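# Place bolt and tape roll in blue tray compartments

## Task

Seen from the robot, the bolt must end up in the rightmost of the four side-by-side compartments of the blue divided tray, and the roll of tape must end up in that tray's back compartment. No other object may come to rest in either of those two places unless it was already there when the scene began.

## Robot and tools

Robot: two arms, left_arm and right_arm, each with a five-finger hand (left_arm carries a left hand, right_arm a right hand). Bases in the scene frame: left_arm near (+0.001, +0.234, -0.003) m, right_arm near (+0.020, -0.286, -0.002) m, both facing +x. A post stands on the floor behind the arms. Objects may occasionally get a brief push from outside.

Scene frame: origin at table-top height, centred between the nominal bases; +x out over the table, +y toward left_arm, +z up. Arm names do not match image sides. Reported end_effector_position (m) and end_effector_quat_wxyz are in this frame and may be off by a few cm, more at long reach.

Hand point: a point fixed to the palm, 0.05 m in front of it and 0.15 m from the wrist flange along the fingers. Its +z runs along the straight fingers (tips reach 0.06-0.07 m past it), +y points out of the palm, and +x runs across the palm away from the thumb on the right hand, toward the thumb on the left hand. Finger centre lines sit 0.06 m behind the point along -y. A wrist bracket on the little-finger side can strike things.

One row = 28 numbers, all in [-1, 1], always both arms: left dx, dy, dz, rx, ry, rz, then left little, ring, middle, index, thumb_bend, thumb_turn, force_limit, speed; then the same 14 for the right arm. Pose part: an offset (not a pose) from that arm's current Hand target, along the Hand target's own axes; 1.0 = 0.6 m for dx/dy/dz and 180 degrees for the rx/ry/rz rotation vector. Six zeros = no new pose request. Fingers: +1 straight/open, -1 curled/closed; thumb_turn +1 beside the palm, -1 opposite the fingers. These are absolute targets on the motor scale. force_limit: -1 about 0 N to +1 about 10 N at the fingertip (15 N for the two thumb motors). speed: -1 almost stopped, rising linearly to full at +0.48 and above (full travel 0.49 s); use -0.94 or lower for a gentle closing. A hand has no 'no change' value: repeat the last eight numbers you sent it (or, before any were sent, its hand_measured plus hand_force_limit and hand_speed). Grips: thumb turned in front closes on items roughly 0.035-0.065 m thick, handles down to about 0.025 m; thumb tip against index pad can pinch light items up to about 0.08 m. To tighten, raise force_limit and send a target more closed than hand_measured; to loosen, send one more open.

execute_actions(actions, cameras): actions is a list of actions; each action is 1-15 rows, one per 1/30 s step, the last row held to step 15. Every row in an action counts from the Hand target at that action's start, so repeating an offset moves further. Images come back only with an empty actions list or when cameras names them (["all"], [] or names).

move(target, speed, blend, blocking, cameras): target is one 28-number row or up to 15 rows; every row's pose offsets count from the Hand targets at the call's start, not from the previous row. Paths are straight, shared by both arms, end together and are cut off at 10 s. speed: m/s, 0.002-4.3, default 0.25 (turns up to twice that in rad/s), one value or one per target. blend: corner rounding in m, default 0 (full stop at each target). blocking=false returns after about 0.5 s while the move continues. Moves do not avoid obstacles or the other arm; faster means harder contact and more overshoot, and passing near a base can swing the elbow. Hand numbers of a later target are sent when everything is at rest there.

wait(seconds 0-3600): lets time pass, sends nothing new; a running move keeps going. stop: brakes a running move. zoom_image(camera, region [x0,y0,x1,y1] in pixels, max 504x504) of a camera's latest image. show_instructions: shows the reference pages (here a five-finger left hand diagram). finished_scene(scene=1): ends the scene, irreversible; the goal must hold without the robot.

Cameras: cam_head_left, cam_head_right, cam_high (896x504), cam_left_wrist, cam_right_wrist (672x504 fisheye); calibration is given and accurate to several mm near image centres.

Results: Hand target (last commanded pose after clipping; next offsets start here), end_effector position/quat, joint positions, velocities (omitted when 'within noise') and torques, hand_measured, hand_stopped_by (moving, target, force, stalled, fault), hand_load_n (positive = finger pushed open; dropping near 0 signals a lost grip), hand_force_limit, hand_speed. move adds a 'move:' line: done, off_target, moving, held or fault, and limits such as paced (pose clipped) or held (steps withheld). MOTOR HOT appears from 85 °C; at 100 °C the arm goes limp for 30-60 s.

Behaviour: arms are loose; hands often rest 1-3 cm (up to 5 cm) low of the command without any contact; re-send the shortfall as an offset. Orientation is clipped to 40 degrees from the current one per step. A blocked arm keeps pushing until commanded back past its hand point.

Avoid: dropping things (even a few mm), releasing moving parts, hard hits on fixed or heavy items, squeezing or twisting fingers hard, the two hands or arms touching (can end the scene), anything leaving the table, long stretched or loaded holds that overheat motors. Joint limits (rad): waist ±2.880, shoulder 0-3.142, elbow 0-3.019, wrist pitch -1.693 to 1.571, wrist yaw ±1.571, wrist roll ±2.094.

Each tool is called after "Emit:" as name(argument=value, ...) on one line, values as JSON.

Reference images:

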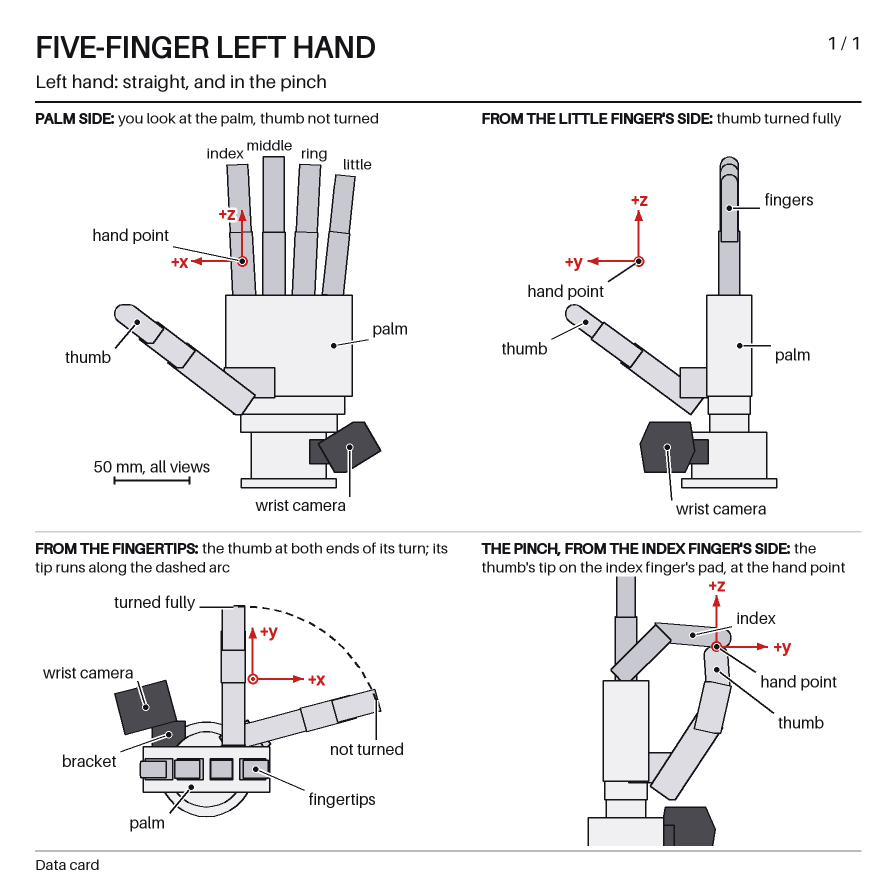

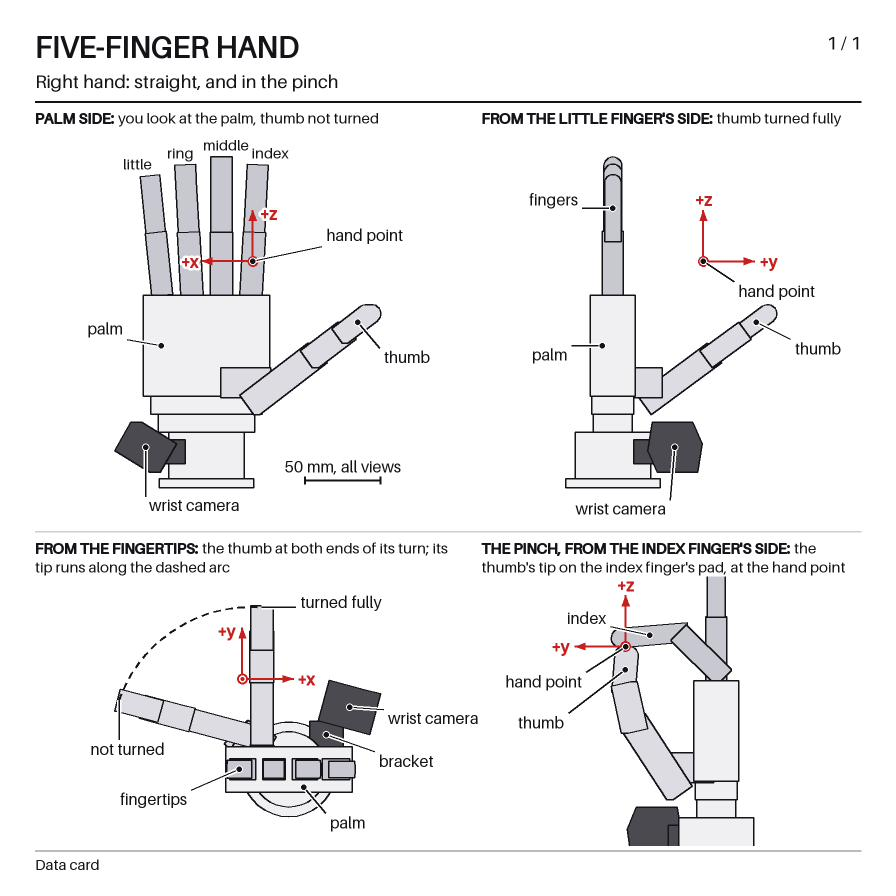

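## Session

Emit:
execute_actions(actions=[])

Scene clock: 0.00 s.
left_arm: end_effector_position=(+0.1614, +0.5766, +0.3741) hand_measured=(+1.000, +1.000, +1.000, +1.000, +1.000, +1.000) hand_load_n=(+0.0, +0.0, +0.0, +0.0, +0.0, +0.0) hand_stopped_by=(target, target, target, target, target, target) hand_force_limit=0.00 hand_speed=-0.80 end_effector_quat_wxyz=(-0.399, +0.749, -0.060, +0.526) | right_arm: end_effector_position=(+0.3719, +0.0095, +0.1780) hand_measured=(+1.000, +1.000, +1.000, +1.000, +1.000, +1.000) hand_load_n=(+0.0, +0.0, +0.0, +0.0, +0.0, +0.0) hand_stopped_by=(target, target, target, target, target, target) hand_force_limit=0.00 hand_speed=-0.80 end_effector_quat_wxyz=(+0.127, -0.610, +0.777, -0.088)
Joint positions: left_arm=[1.708 0.919 0.833 -0.205 1.106 -0.582] | right_arm=[0.635 1.403 1.235 -1.138 0.166 0.847]
Joint velocities: within noise
Joint torques (N m): no reading
Heat: left arm: hottest waist 26 °C; right arm: hottest shoulder 27 °C.
Hand target: left_arm +0.1593, +0.5784, +0.3943; -0.417, +0.739, -0.072, +0.523 | right_arm +0.3803, +0.0182, +0.1949; +0.150, -0.607, +0.775, -0.091

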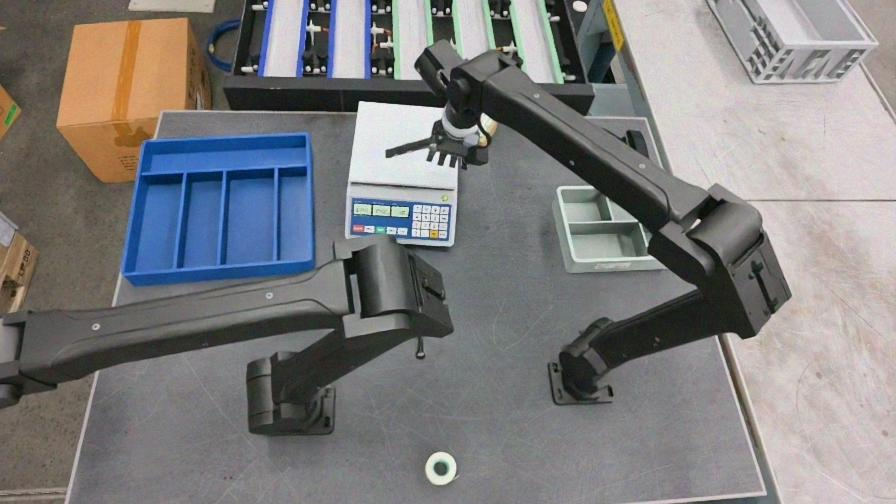

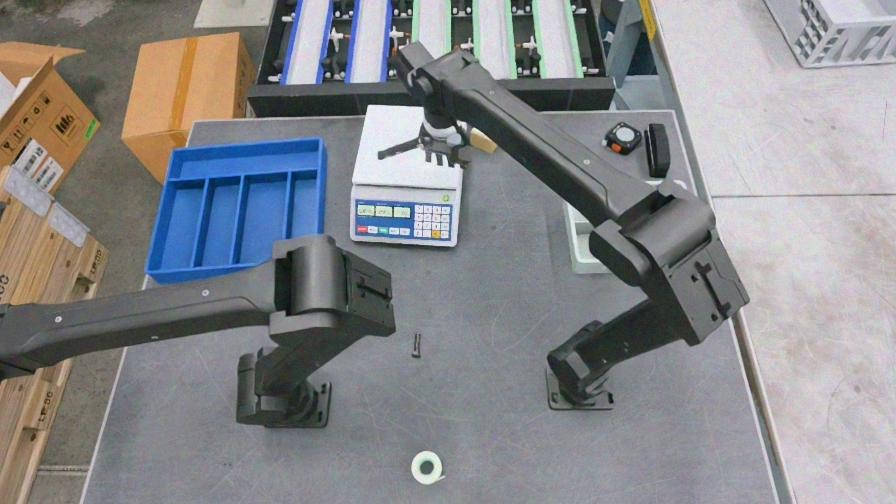

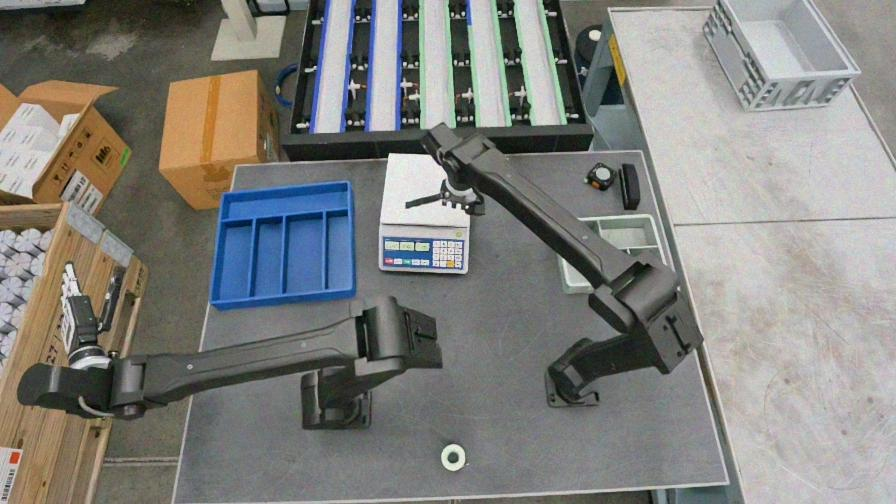

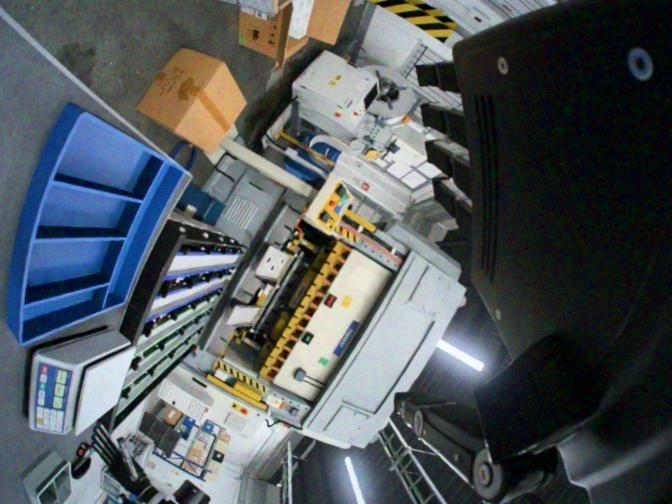

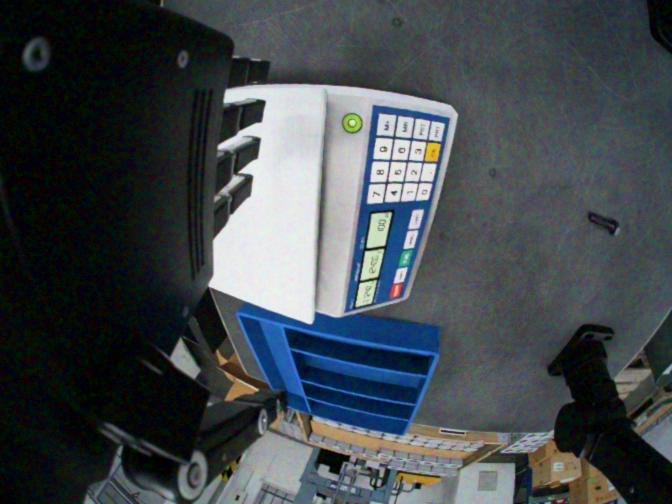

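Emit:
zoom_image(camera="cam_high", region=[190, 160, 380, 330])

Emit:
zoom_image(camera="cam_head_right", region=[376, 300, 476, 500])

Emit:
zoom_image(camera="cam_head_left", region=[380, 310, 500, 504])

Emit:
zoom_image(camera="cam_head_right", region=[130, 100, 350, 300])

Scaled by 2.653 from the camera's image (finer frame: 1280x720).

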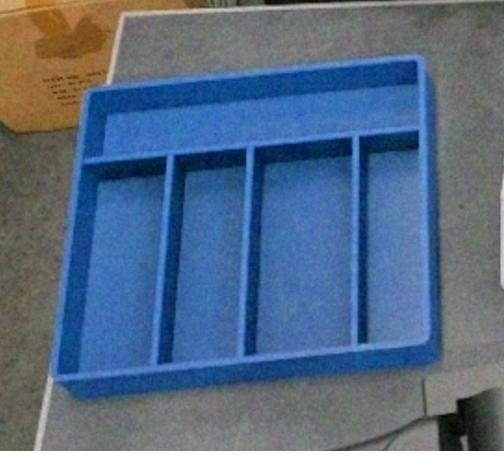

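Scaled by 2.520 from the camera's image (finer frame: 1280x720).

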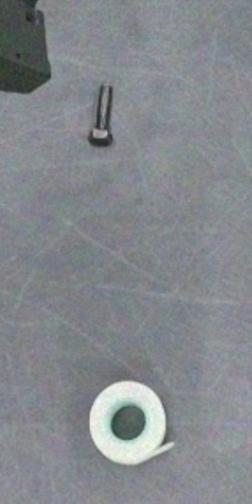

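Scaled by 2.598 from the camera's image (finer frame: 1280x720).

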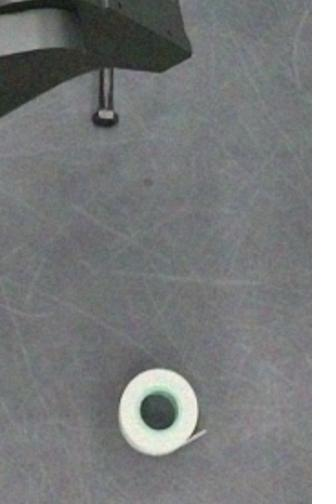

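Scaled by 2.291 from the camera's image (finer frame: 1280x720).

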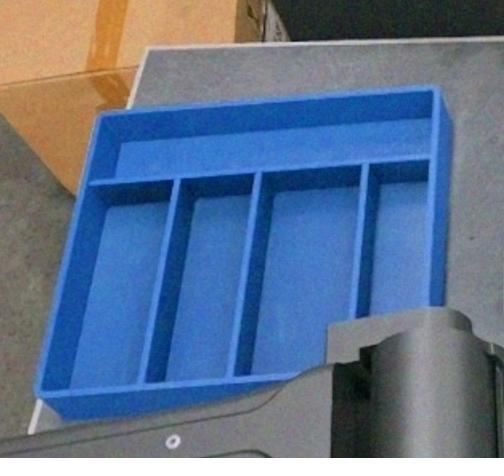

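Emit:
move(target=[[0.2238,0.2860,0.1695,-0.0628,0.2221,0.1003,1,1,1,1,1,-1,0,-0.3,0.355,-0.3255,-0.1117,0.0233,0.0617,0.1791,1,1,1,1,1,1,0,-0.8]], speed=0.2, cameras=["cam_head_left","cam_high"])

Scene clock: 333.47 s.
left_arm: end_effector_position=(+0.3586, +0.4462, +0.3483) hand_measured=(+1.000, +1.000, +1.000, +1.000, +1.000, -1.000) hand_load_n=(+0.0, +0.0, +0.0, +0.0, +0.0, +0.0) hand_stopped_by=(target, target, target, target, target, target) hand_force_limit=0.00 hand_speed=-0.30 end_effector_quat_wxyz=(-0.360, +0.543, -0.374, +0.660) | right_arm: end_effector_position=(+0.4787, -0.2405, +0.2737) hand_measured=(+1.000, +1.000, +1.000, +1.000, +1.000, +1.000) hand_load_n=(+0.0, +0.0, +0.0, +0.0, +0.0, -0.5) hand_stopped_by=(target, target, target, target, target, target) hand_force_limit=0.00 hand_speed=-0.80 end_effector_quat_wxyz=(+0.100, -0.353, +0.922, -0.123)
Joint positions: left_arm=[1.064 1.107 0.685 0.734 1.133 -0.752] | right_arm=[0.035 1.39 1.471 -1.379 0.166 0.847]
Joint torques (N m): left_arm=[0.21 -5.48 9.66 2.69 -0.25 -0.34] | right_arm=[0.44 -8.53 13.53 -0.05 0.12 -0.02]
Heat: left arm: hottest elbow 39 °C; right arm: hottest elbow 43 °C.
Hand target: left_arm +0.3601, +0.4504, +0.3606; -0.370, +0.534, -0.372, +0.663 | right_arm +0.4891, -0.2392, +0.2948; +0.116, -0.350, +0.920, -0.131
Off the commanded pose: left_arm 0.013 m, 2 deg | right_arm 0.023 m, 2 deg.
move: off_target (left_arm, right_arm)

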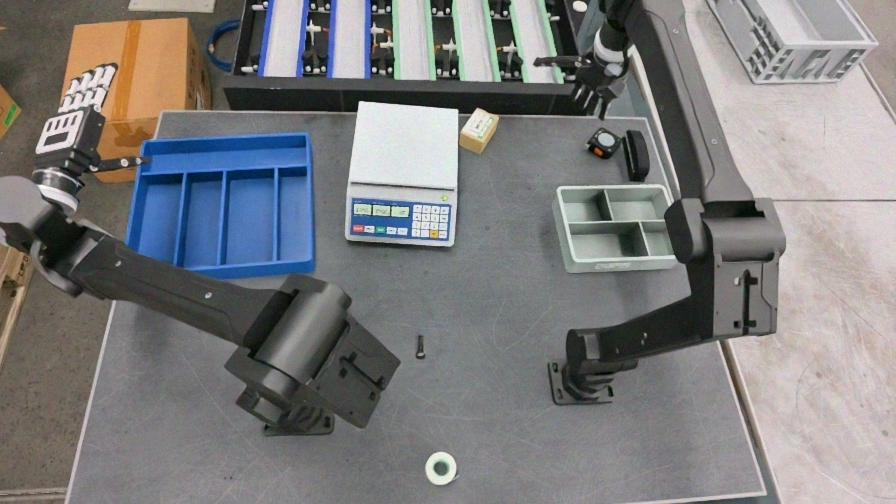

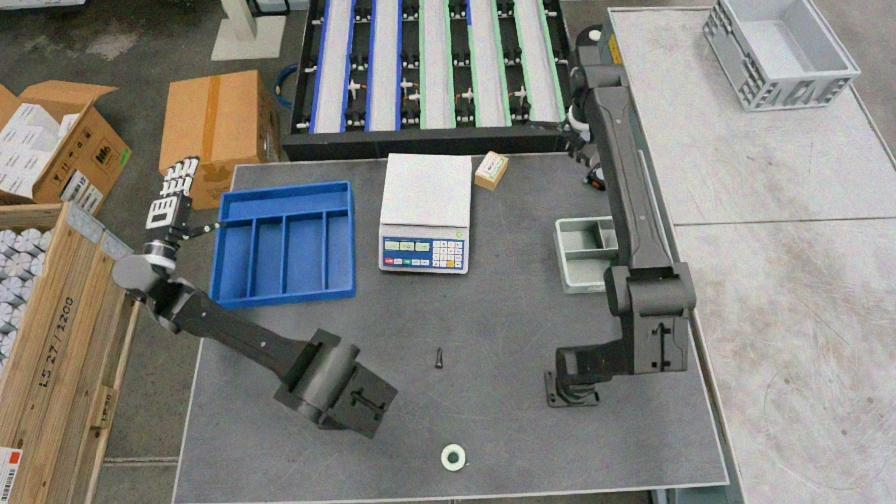

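Emit:
move(target=[[0.466,0.2932,0.046,-0.0628,0.2221,0.1003,1,1,1,1,1,-1,0,-0.3,0,0,0,0,0,0,1,1,1,1,1,1,0,-0.8],[0.5318,0.4837,-0.2327,-0.1151,0.4071,0.1839,1,1,1,1,1,-1,0,-0.3,0,0,0,0,0,0,1,1,1,1,1,1,0,-0.8],[0.5172,0.6193,-0.3835,-0.1465,0.5181,0.2341,1,1,1,1,1,-1,0,-0.3,0,0,0,0,0,0,1,1,1,1,1,1,0,-0.8]], speed=0.22, blend=[0.05,0.04,0], cameras=["all"])

Scene clock: 352.20 s.
left_arm: end_effector_position=(+0.1186, +0.0324, +0.1272) hand_measured=(+1.000, +1.000, +1.000, +1.000, +1.000, -1.000) hand_load_n=(+0.0, -0.5, +0.0, +0.0, +0.0, +0.0) hand_stopped_by=(target, target, target, target, target, target) hand_force_limit=0.00 hand_speed=-0.30 end_effector_quat_wxyz=(+0.089, +0.127, +0.696, -0.701) | right_arm: end_effector_position=(+0.4787, -0.2405, +0.2737) hand_measured=(+1.000, +1.000, +1.000, +1.000, +1.000, +1.000) hand_load_n=(+0.0, -0.5, +0.0, +0.0, +0.0, +0.0) hand_stopped_by=(target, target, target, target, target, target) hand_force_limit=0.00 hand_speed=-0.80 end_effector_quat_wxyz=(+0.100, -0.353, +0.922, -0.123)
Joint positions: left_arm=[-0.037 0.503 0.046 0.358 1.571 0.405] | right_arm=[0.035 1.39 1.471 -1.379 0.166 0.847]
Joint torques (N m): left_arm=[-0.21 2.49 8.34 2.39 0.25 0.14] | right_arm=[0.5 -8.53 13.53 -0.06 0.12 -0.01]
Heat: left arm: hottest elbow 36 °C; right arm: hottest elbow 44 °C.
Hand target: left_arm +0.1198, +0.0308, +0.1294; +0.066, +0.189, +0.786, -0.584 | right_arm +0.4891, -0.2392, +0.2948; +0.116, -0.350, +0.920, -0.131
Off the commanded pose: left_arm 0.003 m, 19 deg | right_arm 0.023 m, 2 deg.
joint sent to its limit (left arm) — joint 5 (wrist yaw), upper limit. The joint targets are off in orientation, not in position.
move: off_target (left_arm)
cam_left_wrist: T_world_to_cam=[[-0.54107, -0.03906, 0.84007, -0.03299], [-0.69898, 0.57634, -0.42339, 0.11792], [-0.46763, -0.81627, -0.33914, 0.23903]] pos_world=[0.17636, 0.12586, 0.15871]
cam_right_wrist: T_world_to_cam=[[-0.78952, 0.51996, -0.32604, 0.59285], [0.30258, 0.79197, 0.53031, -0.1001], [0.53395, 0.32004, -0.78261, 0.14403]] pos_world=[0.42145, -0.27508, 0.3591]

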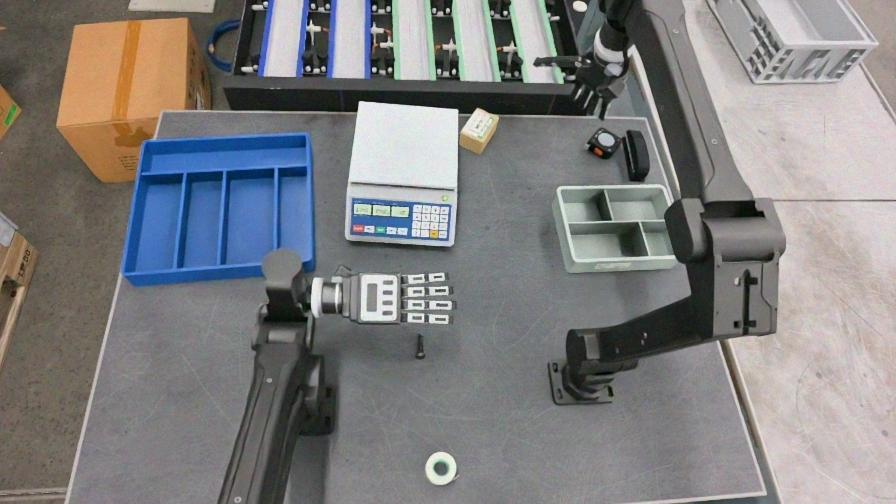

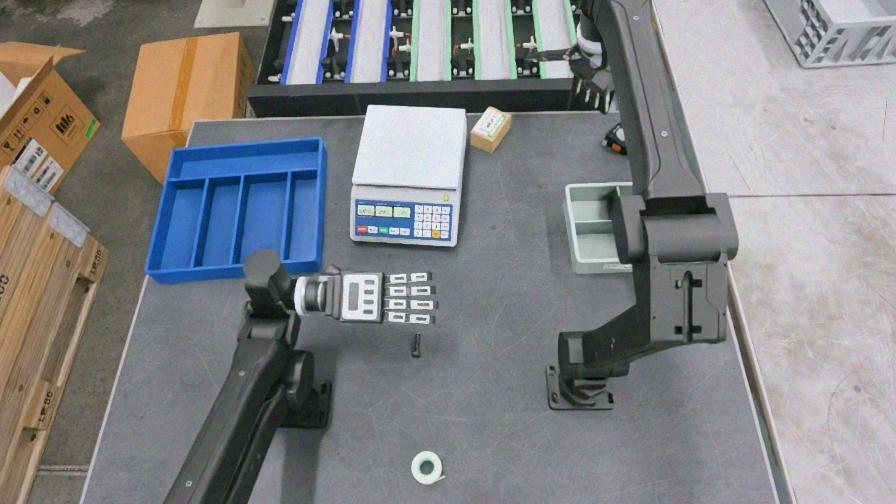

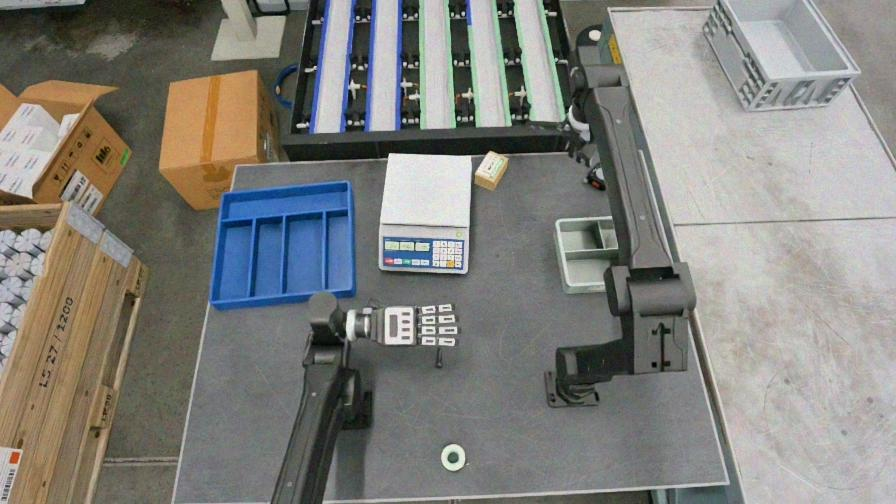

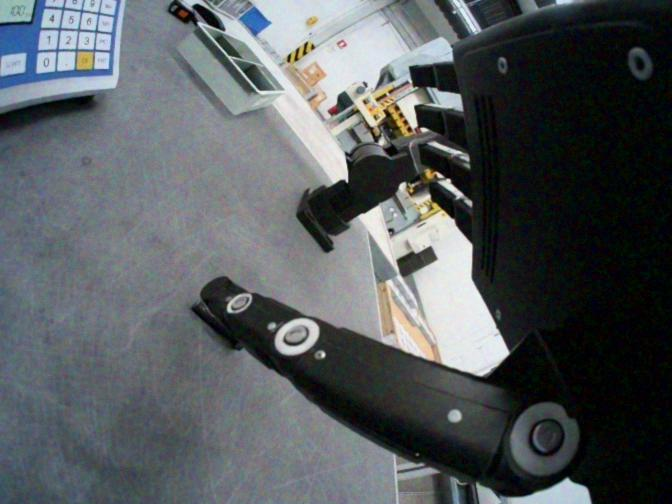

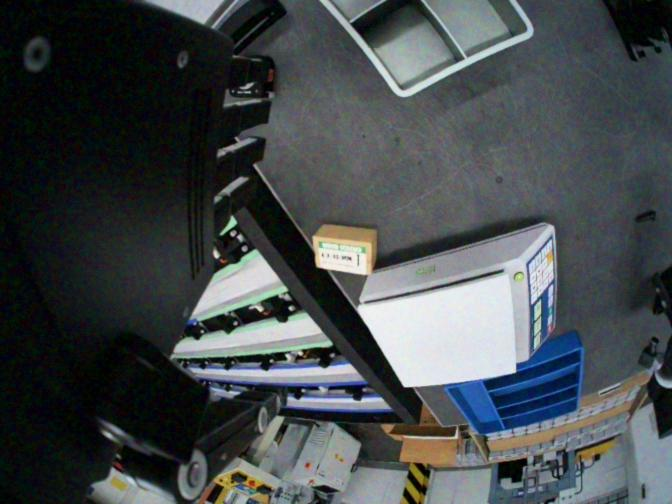

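Emit:
move(target=[0.0113,-0.0107,0.0193,-0.2393,0.0148,-0.0729,-1,-1,-1,-0.36,0.8,-1,0,-0.2,0,0,0,0,0,0,1,1,1,1,1,1,0,-0.8], speed=0.2, cameras=["cam_head_left","cam_head_right","cam_left_wrist"])

Scene clock: 469.90 s.
left_arm: end_effector_position=(+0.1032, +0.0351, +0.1024) hand_measured=(-1.000, -1.000, -1.000, -0.360, +0.800, -1.000) hand_load_n=(+0.0, +0.0, +0.0, +0.0, -0.5, +0.0) hand_stopped_by=(target, target, target, target, target, target) hand_force_limit=0.00 hand_speed=-0.20 end_effector_quat_wxyz=(+0.037, +0.077, +0.968, -0.236) | right_arm: end_effector_position=(+0.4787, -0.2405, +0.2737) hand_measured=(+1.000, +1.000, +1.000, +1.000, +1.000, +1.000) hand_load_n=(+0.0, +0.0, +0.0, +0.0, +0.0, -0.5) hand_stopped_by=(target, target, target, target, target, target) hand_force_limit=0.00 hand_speed=-0.80 end_effector_quat_wxyz=(+0.100, -0.353, +0.922, -0.123)
Joint positions: left_arm=[-0.941 0.764 0.589 -0.973 0.241 0.719] | right_arm=[0.035 1.39 1.471 -1.379 0.166 0.847]
Joint torques (N m): left_arm=[0.03 -1.14 13.53 0.16 0.1 -0.3] | right_arm=[0.5 -8.53 13.53 -0.05 0.12 -0.02]
Heat: left arm: hottest elbow 32 °C; right arm: hottest elbow 49 °C.
Hand target: left_arm +0.1098, +0.0198, +0.1293; +0.047, +0.076, +0.963, -0.255 | right_arm +0.4891, -0.2392, +0.2948; +0.116, -0.350, +0.920, -0.131
Off the commanded pose: left_arm 0.032 m, 2 deg | right_arm 0.023 m, 2 deg.
move: off_target (left_arm)
cam_left_wrist: T_world_to_cam=[[-0.41315, -0.8418, 0.34739, 0.04503], [-0.79914, 0.51806, 0.30495, 0.03288], [-0.43667, -0.15163, -0.88675, 0.25521]] pos_world=[0.15632, 0.05957, 0.20063]

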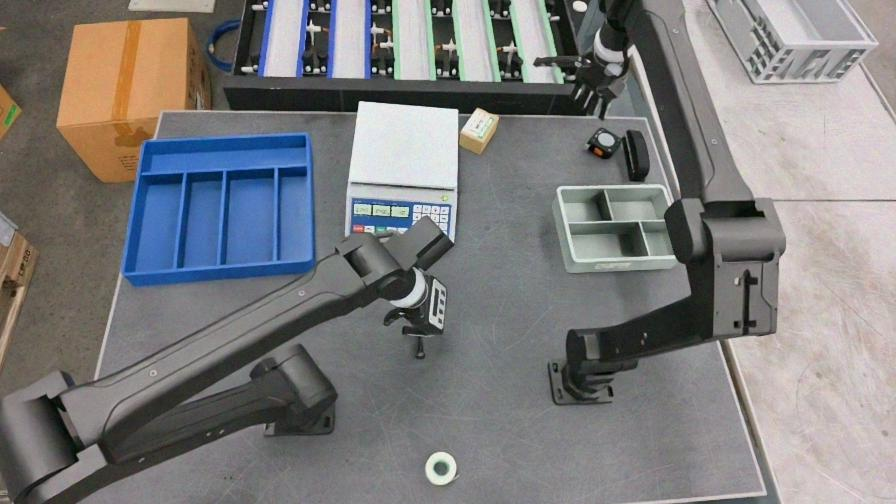

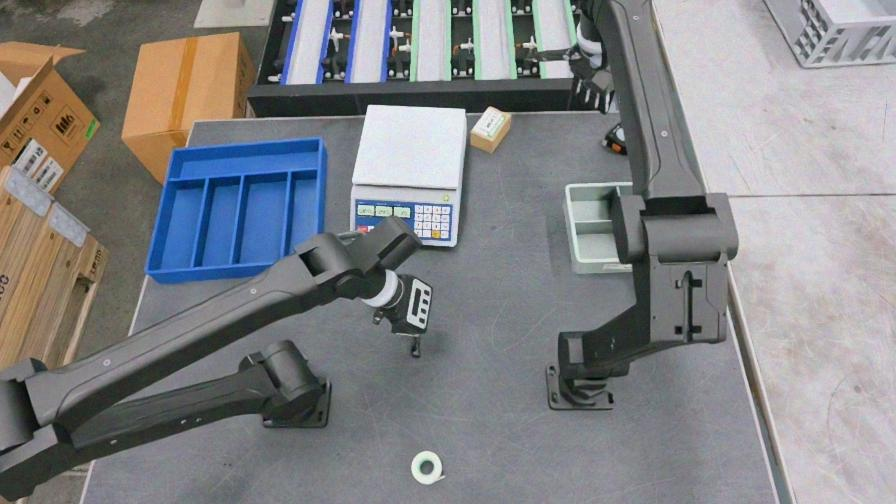

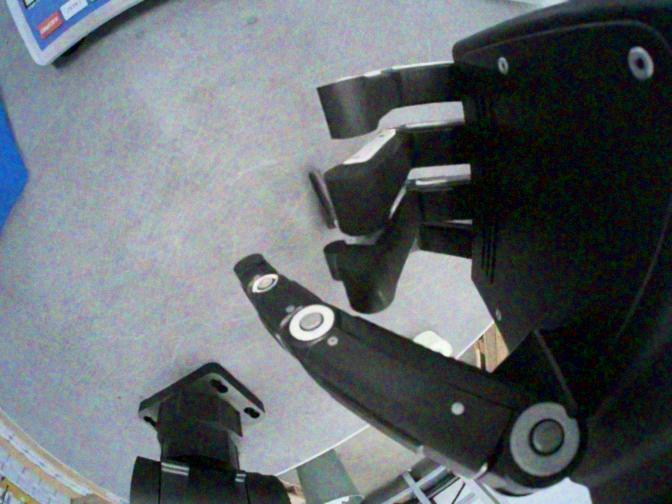

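Emit:
zoom_image(camera="cam_left_wrist", region=[220, 60, 520, 360])

Emit:
zoom_image(camera="cam_head_right", region=[340, 230, 470, 380])

Scaled by 1.680 from the camera's image (finer frame: 960x720).

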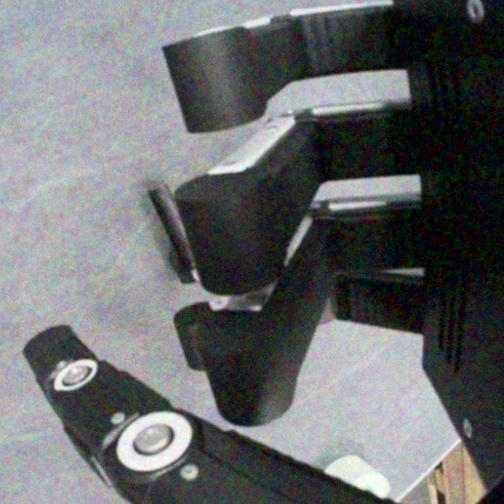

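Scaled by 3.360 from the camera's image (finer frame: 1280x720).

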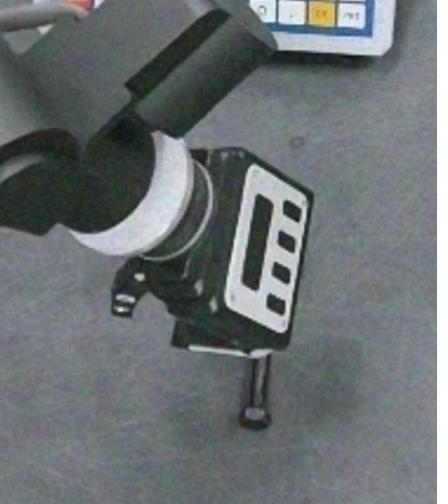

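Emit:
move(target=[0.0097,-0.0152,0.107,0,0,0,-1,-1,-1,-0.36,0.8,-1,0,-0.2,0,0,0,0,0,0,1,1,1,1,1,1,0,-0.8], speed=0.15, cameras=["cam_head_right","cam_left_wrist"])

Emit:
zoom_image(camera="cam_left_wrist", region=[220, 100, 420, 300])

Scene clock: 521.80 s.
left_arm: end_effector_position=(+0.1053, -0.0087, +0.0748) hand_measured=(-1.000, -1.000, -1.000, -0.360, +0.800, -1.000) hand_load_n=(+0.0, +0.0, +0.0, +0.0, +0.0, +0.0) hand_stopped_by=(target, target, target, target, target, target) hand_force_limit=0.00 hand_speed=-0.20 end_effector_quat_wxyz=(+0.043, +0.077, +0.967, -0.240) | right_arm: end_effector_position=(+0.4787, -0.2405, +0.2737) hand_measured=(+1.000, +1.000, +1.000, +1.000, +1.000, +1.000) hand_load_n=(+0.0, +0.0, +0.0, +0.0, +0.0, +0.0) hand_stopped_by=(target, target, target, target, target, target) hand_force_limit=0.00 hand_speed=-0.80 end_effector_quat_wxyz=(+0.100, -0.353, +0.922, -0.123)
Joint positions: left_arm=[-1.043 0.912 0.579 -0.78 0.192 0.624] | right_arm=[0.035 1.39 1.471 -1.379 0.166 0.847]
Joint torques (N m): left_arm=[-0.03 -2.9 8.58 2.25 0.07 -0.3] | right_arm=[0.5 -8.53 13.55 -0.05 0.12 -0.02]
Heat: left arm: hottest elbow 36 °C; right arm: hottest elbow 50 °C.
Hand target: left_arm +0.1059, -0.0193, +0.0774; +0.047, +0.076, +0.963, -0.255 | right_arm +0.4891, -0.2392, +0.2948; +0.116, -0.350, +0.920, -0.131
Off the commanded pose: left_arm 0.011 m, 2 deg | right_arm 0.023 m, 2 deg.
move: off_target (left_arm)
cam_left_wrist: T_world_to_cam=[[-0.41522, -0.83963, 0.35017, 0.01867], [-0.80356, 0.51896, 0.2915, 0.06715], [-0.42648, -0.16035, -0.89017, 0.22418]] pos_world=[0.15732, 0.01677, 0.17345]

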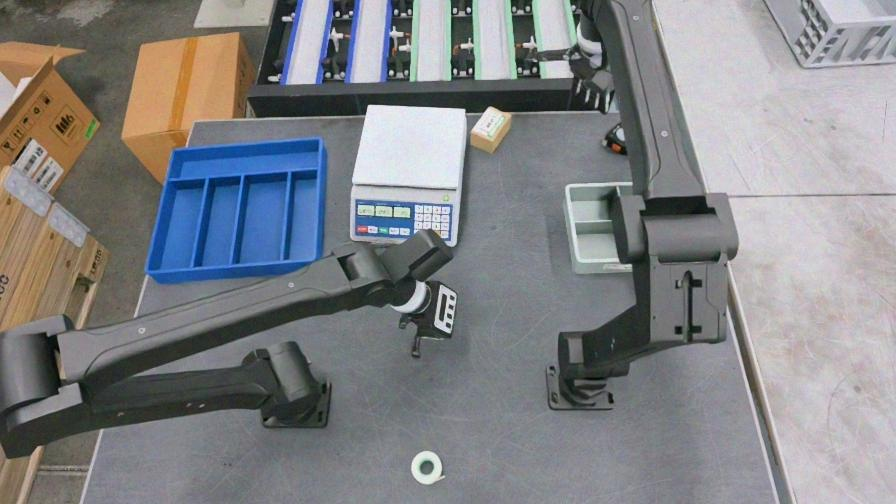

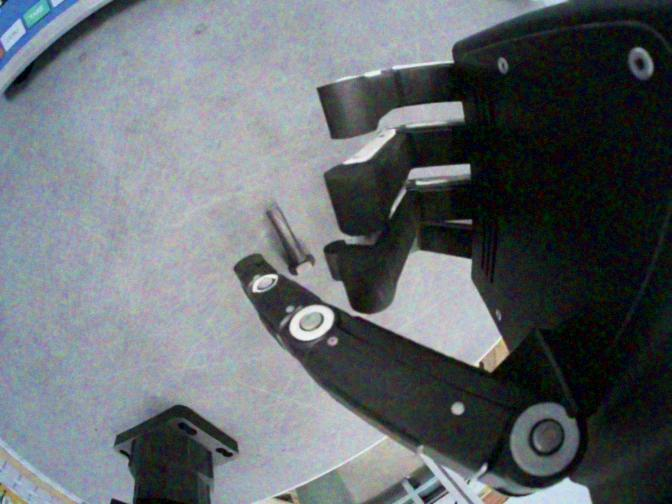

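Scaled by 2.520 from the camera's image (finer frame: 960x720).

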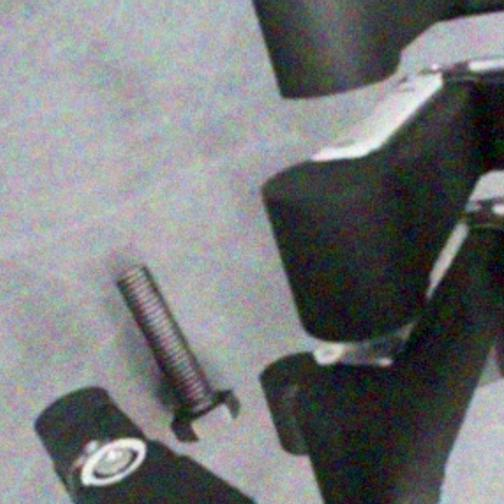

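Emit:
move(target=[0.0265,0.0332,0.0632,0,0,0,-1,-1,-1,-0.36,0.8,-1,0,-0.2,0,0,0,0,0,0,1,1,1,1,1,1,0,-0.8], speed=0.12, cameras=["cam_head_right","cam_left_wrist"])

Emit:
zoom_image(camera="cam_left_wrist", region=[200, 120, 400, 320])

Scene clock: 540.60 s.
left_arm: end_effector_position=(+0.0960, -0.0079, +0.0304) hand_measured=(-1.000, -1.000, -1.000, -0.360, +0.800, -1.000) hand_load_n=(+0.0, +0.0, +0.0, +0.0, +0.0, +0.0) hand_stopped_by=(target, target, target, target, target, target) hand_force_limit=0.00 hand_speed=-0.20 end_effector_quat_wxyz=(+0.044, +0.076, +0.967, -0.240) | right_arm: end_effector_position=(+0.4787, -0.2405, +0.2737) hand_measured=(+1.000, +1.000, +1.000, +1.000, +1.000, +1.000) hand_load_n=(+0.0, +0.0, +0.0, +0.0, +0.0, +0.0) hand_stopped_by=(target, target, target, target, target, target) hand_force_limit=0.00 hand_speed=-0.80 end_effector_quat_wxyz=(+0.100, -0.353, +0.922, -0.123)
Joint positions: left_arm=[-1.079 0.963 0.477 -0.622 0.173 0.59] | right_arm=[0.035 1.39 1.471 -1.379 0.166 0.847]
Joint torques (N m): left_arm=[-0.15 -2.78 8.06 2.29 0.06 -0.31] | right_arm=[0.5 -8.53 13.53 -0.05 0.12 -0.02]
Heat: left arm: hottest elbow 35 °C; right arm: hottest elbow 51 °C.
Hand target: left_arm +0.0956, -0.0191, +0.0329; +0.047, +0.076, +0.963, -0.255 | right_arm +0.4891, -0.2392, +0.2948; +0.116, -0.350, +0.920, -0.131
Off the commanded pose: left_arm 0.012 m, 2 deg | right_arm 0.023 m, 2 deg.
move: off_target (left_arm)
cam_left_wrist: T_world_to_cam=[[-0.41351, -0.84103, 0.34881, 0.03085], [-0.80542, 0.51655, 0.29065, 0.07239], [-0.42462, -0.16075, -0.89099, 0.18053]] pos_world=[0.14772, 0.01757, 0.12905]

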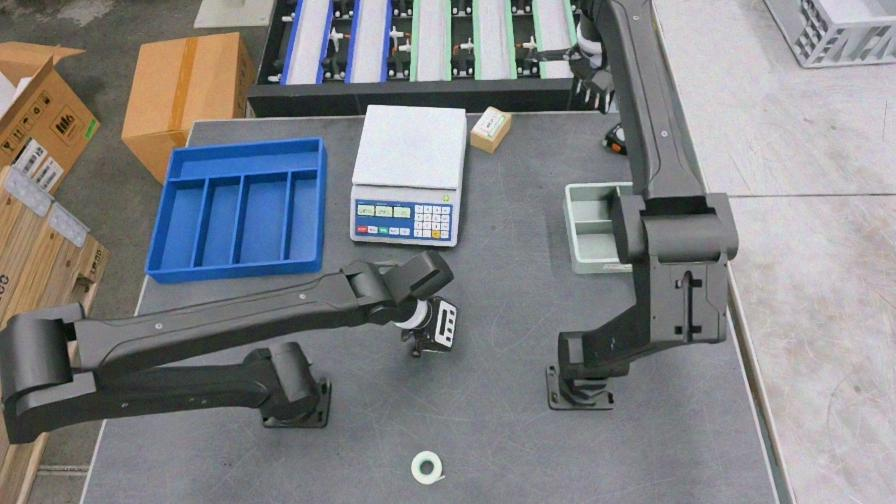

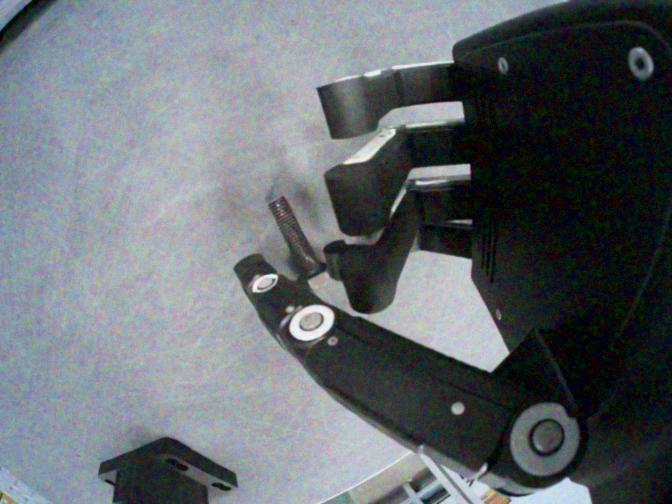

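Scaled by 2.520 from the camera's image (finer frame: 960x720).

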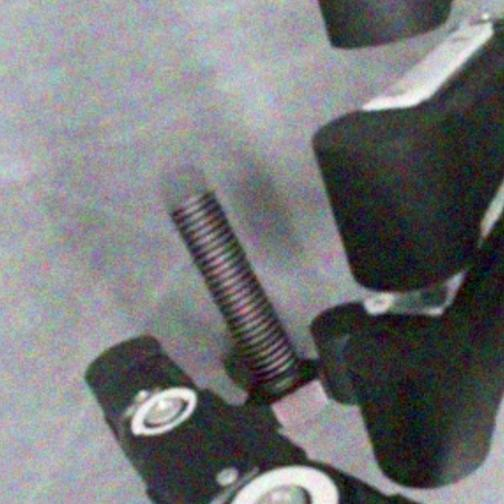

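Emit:
move(target=[0.008,0.0142,0.0263,0,0,0,-1,-1,-1,-0.36,0.8,-1,0,-0.2,0,0,0,0,0,0,1,1,1,1,1,1,0,-0.8], speed=0.08, cameras=["cam_left_wrist"])

Emit:
zoom_image(camera="cam_left_wrist", region=[200, 140, 400, 340])

Scene clock: 568.00 s.
left_arm: end_effector_position=(+0.0936, -0.0078, +0.0120) hand_measured=(-1.000, -1.000, -1.000, -0.360, +0.800, -1.000) hand_load_n=(+0.0, +0.0, +0.0, +0.0, +0.0, +0.5) hand_stopped_by=(target, target, target, target, target, target) hand_force_limit=0.00 hand_speed=-0.20 end_effector_quat_wxyz=(+0.044, +0.075, +0.967, -0.240) | right_arm: end_effector_position=(+0.4787, -0.2405, +0.2737) hand_measured=(+1.000, +1.000, +1.000, +1.000, +1.000, +1.000) hand_load_n=(+0.5, +0.0, +0.0, +0.0, +0.0, +0.0) hand_stopped_by=(target, target, target, target, target, target) hand_force_limit=0.00 hand_speed=-0.80 end_effector_quat_wxyz=(+0.100, -0.353, +0.922, -0.123)
Joint positions: left_arm=[-1.088 0.998 0.441 -0.548 0.169 0.581] | right_arm=[0.035 1.39 1.471 -1.379 0.166 0.847]
Joint torques (N m): left_arm=[-0.09 -2.96 7.69 2.3 0.07 -0.3] | right_arm=[0.44 -8.53 13.52 -0.06 0.12 -0.02]
Heat: left arm: hottest elbow 34 °C; right arm: hottest elbow 51 °C.
Hand target: left_arm +0.0931, -0.0191, +0.0145; +0.047, +0.076, +0.963, -0.255 | right_arm +0.4891, -0.2392, +0.2948; +0.116, -0.350, +0.920, -0.131
Off the commanded pose: left_arm 0.012 m, 2 deg | right_arm 0.023 m, 2 deg.
move: off_target (left_arm)
cam_left_wrist: T_world_to_cam=[[-0.41275, -0.84146, 0.34868, 0.03632], [-0.80593, 0.51575, 0.29066, 0.07576], [-0.42441, -0.16104, -0.89103, 0.16322]] pos_world=[0.14532, 0.01777, 0.11074]

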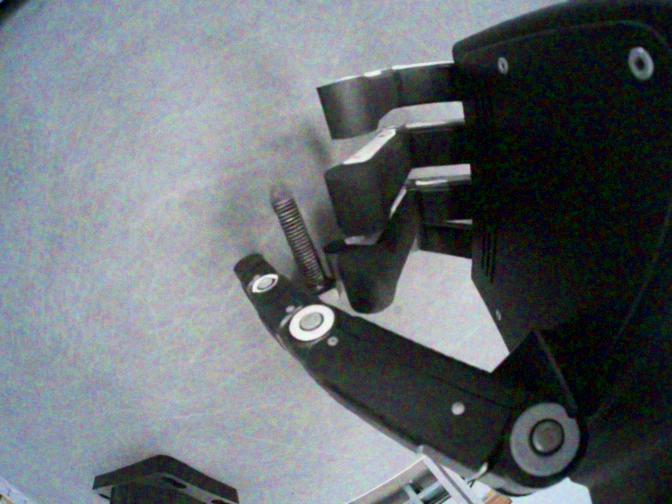

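Scaled by 2.520 from the camera's image (finer frame: 960x720).

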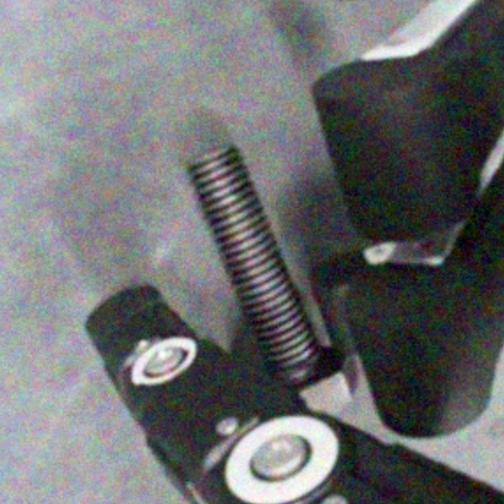

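Emit:
move(target=[0.0012,0.0042,0.0095,0,0,0,-1,-1,-1,-0.36,0.8,-1,0,-0.2,0,0,0,0,0,0,1,1,1,1,1,1,0,-0.8], speed=0.05, cameras=["cam_left_wrist","cam_head_left"])

Emit:
zoom_image(camera="cam_left_wrist", region=[200, 140, 400, 340])

Emit:
zoom_image(camera="cam_head_left", region=[370, 260, 490, 380])

Scene clock: 579.47 s.
left_arm: end_effector_position=(+0.0939, -0.0086, +0.0058) hand_measured=(-1.000, -1.000, -1.000, -0.360, +0.800, -1.000) hand_load_n=(+0.5, +0.0, +0.0, +0.0, +0.0, +0.0) hand_stopped_by=(target, target, target, target, target, target) hand_force_limit=0.00 hand_speed=-0.20 end_effector_quat_wxyz=(+0.044, +0.075, +0.967, -0.240) | right_arm: end_effector_position=(+0.4787, -0.2405, +0.2737) hand_measured=(+1.000, +1.000, +1.000, +1.000, +1.000, +1.000) hand_load_n=(+0.0, +0.0, +0.0, +0.0, +0.0, -0.5) hand_stopped_by=(target, target, target, target, target, target) hand_force_limit=0.00 hand_speed=-0.80 end_effector_quat_wxyz=(+0.100, -0.353, +0.922, -0.123)
Joint positions: left_arm=[-1.088 1.017 0.431 -0.521 0.169 0.58] | right_arm=[0.035 1.39 1.471 -1.379 0.166 0.847]
Joint torques (N m): left_arm=[-0.21 -3.14 7.54 2.29 0.06 -0.3] | right_arm=[0.5 -8.59 13.52 -0.06 0.12 -0.01]
Heat: left arm: hottest elbow 34 °C; right arm: hottest elbow 51 °C.
Hand target: left_arm +0.0932, -0.0197, +0.0082; +0.047, +0.076, +0.963, -0.255 | right_arm +0.4891, -0.2392, +0.2948; +0.116, -0.350, +0.920, -0.131
Off the commanded pose: left_arm 0.011 m, 2 deg | right_arm 0.023 m, 2 deg.
move: off_target (left_arm)
cam_left_wrist: T_world_to_cam=[[-0.41135, -0.84196, 0.34912, 0.03773], [-0.8064, 0.51472, 0.29118, 0.07828], [-0.42486, -0.16176, -0.89069, 0.15764]] pos_world=[0.14562, 0.01698, 0.10444]
Images, in order (width x height): cam_head_left 896x504, cam_left_wrist 672x504.

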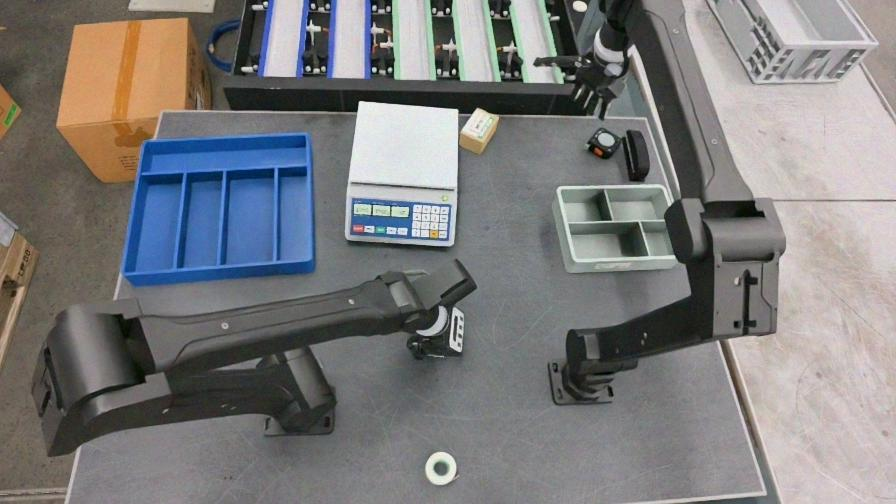

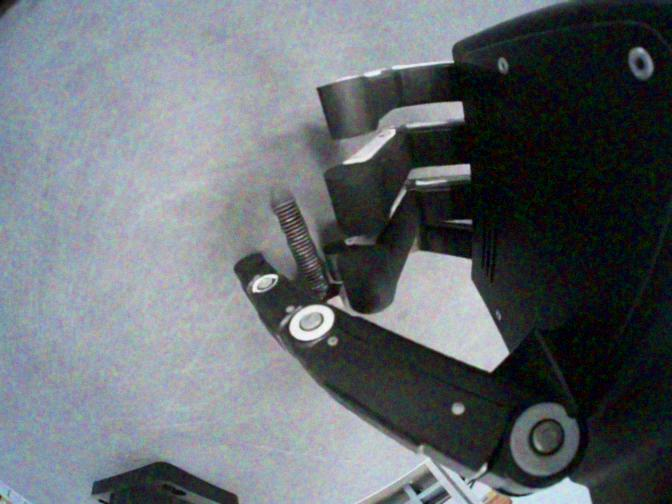

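Scaled by 2.520 from the camera's image (finer frame: 960x720).

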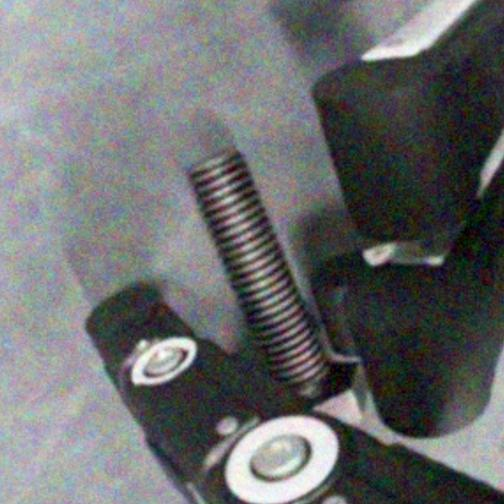

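Scaled by 4.200 from the camera's image (finer frame: 1280x720).

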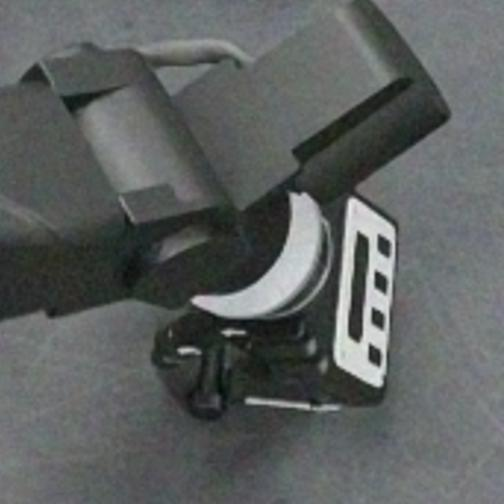

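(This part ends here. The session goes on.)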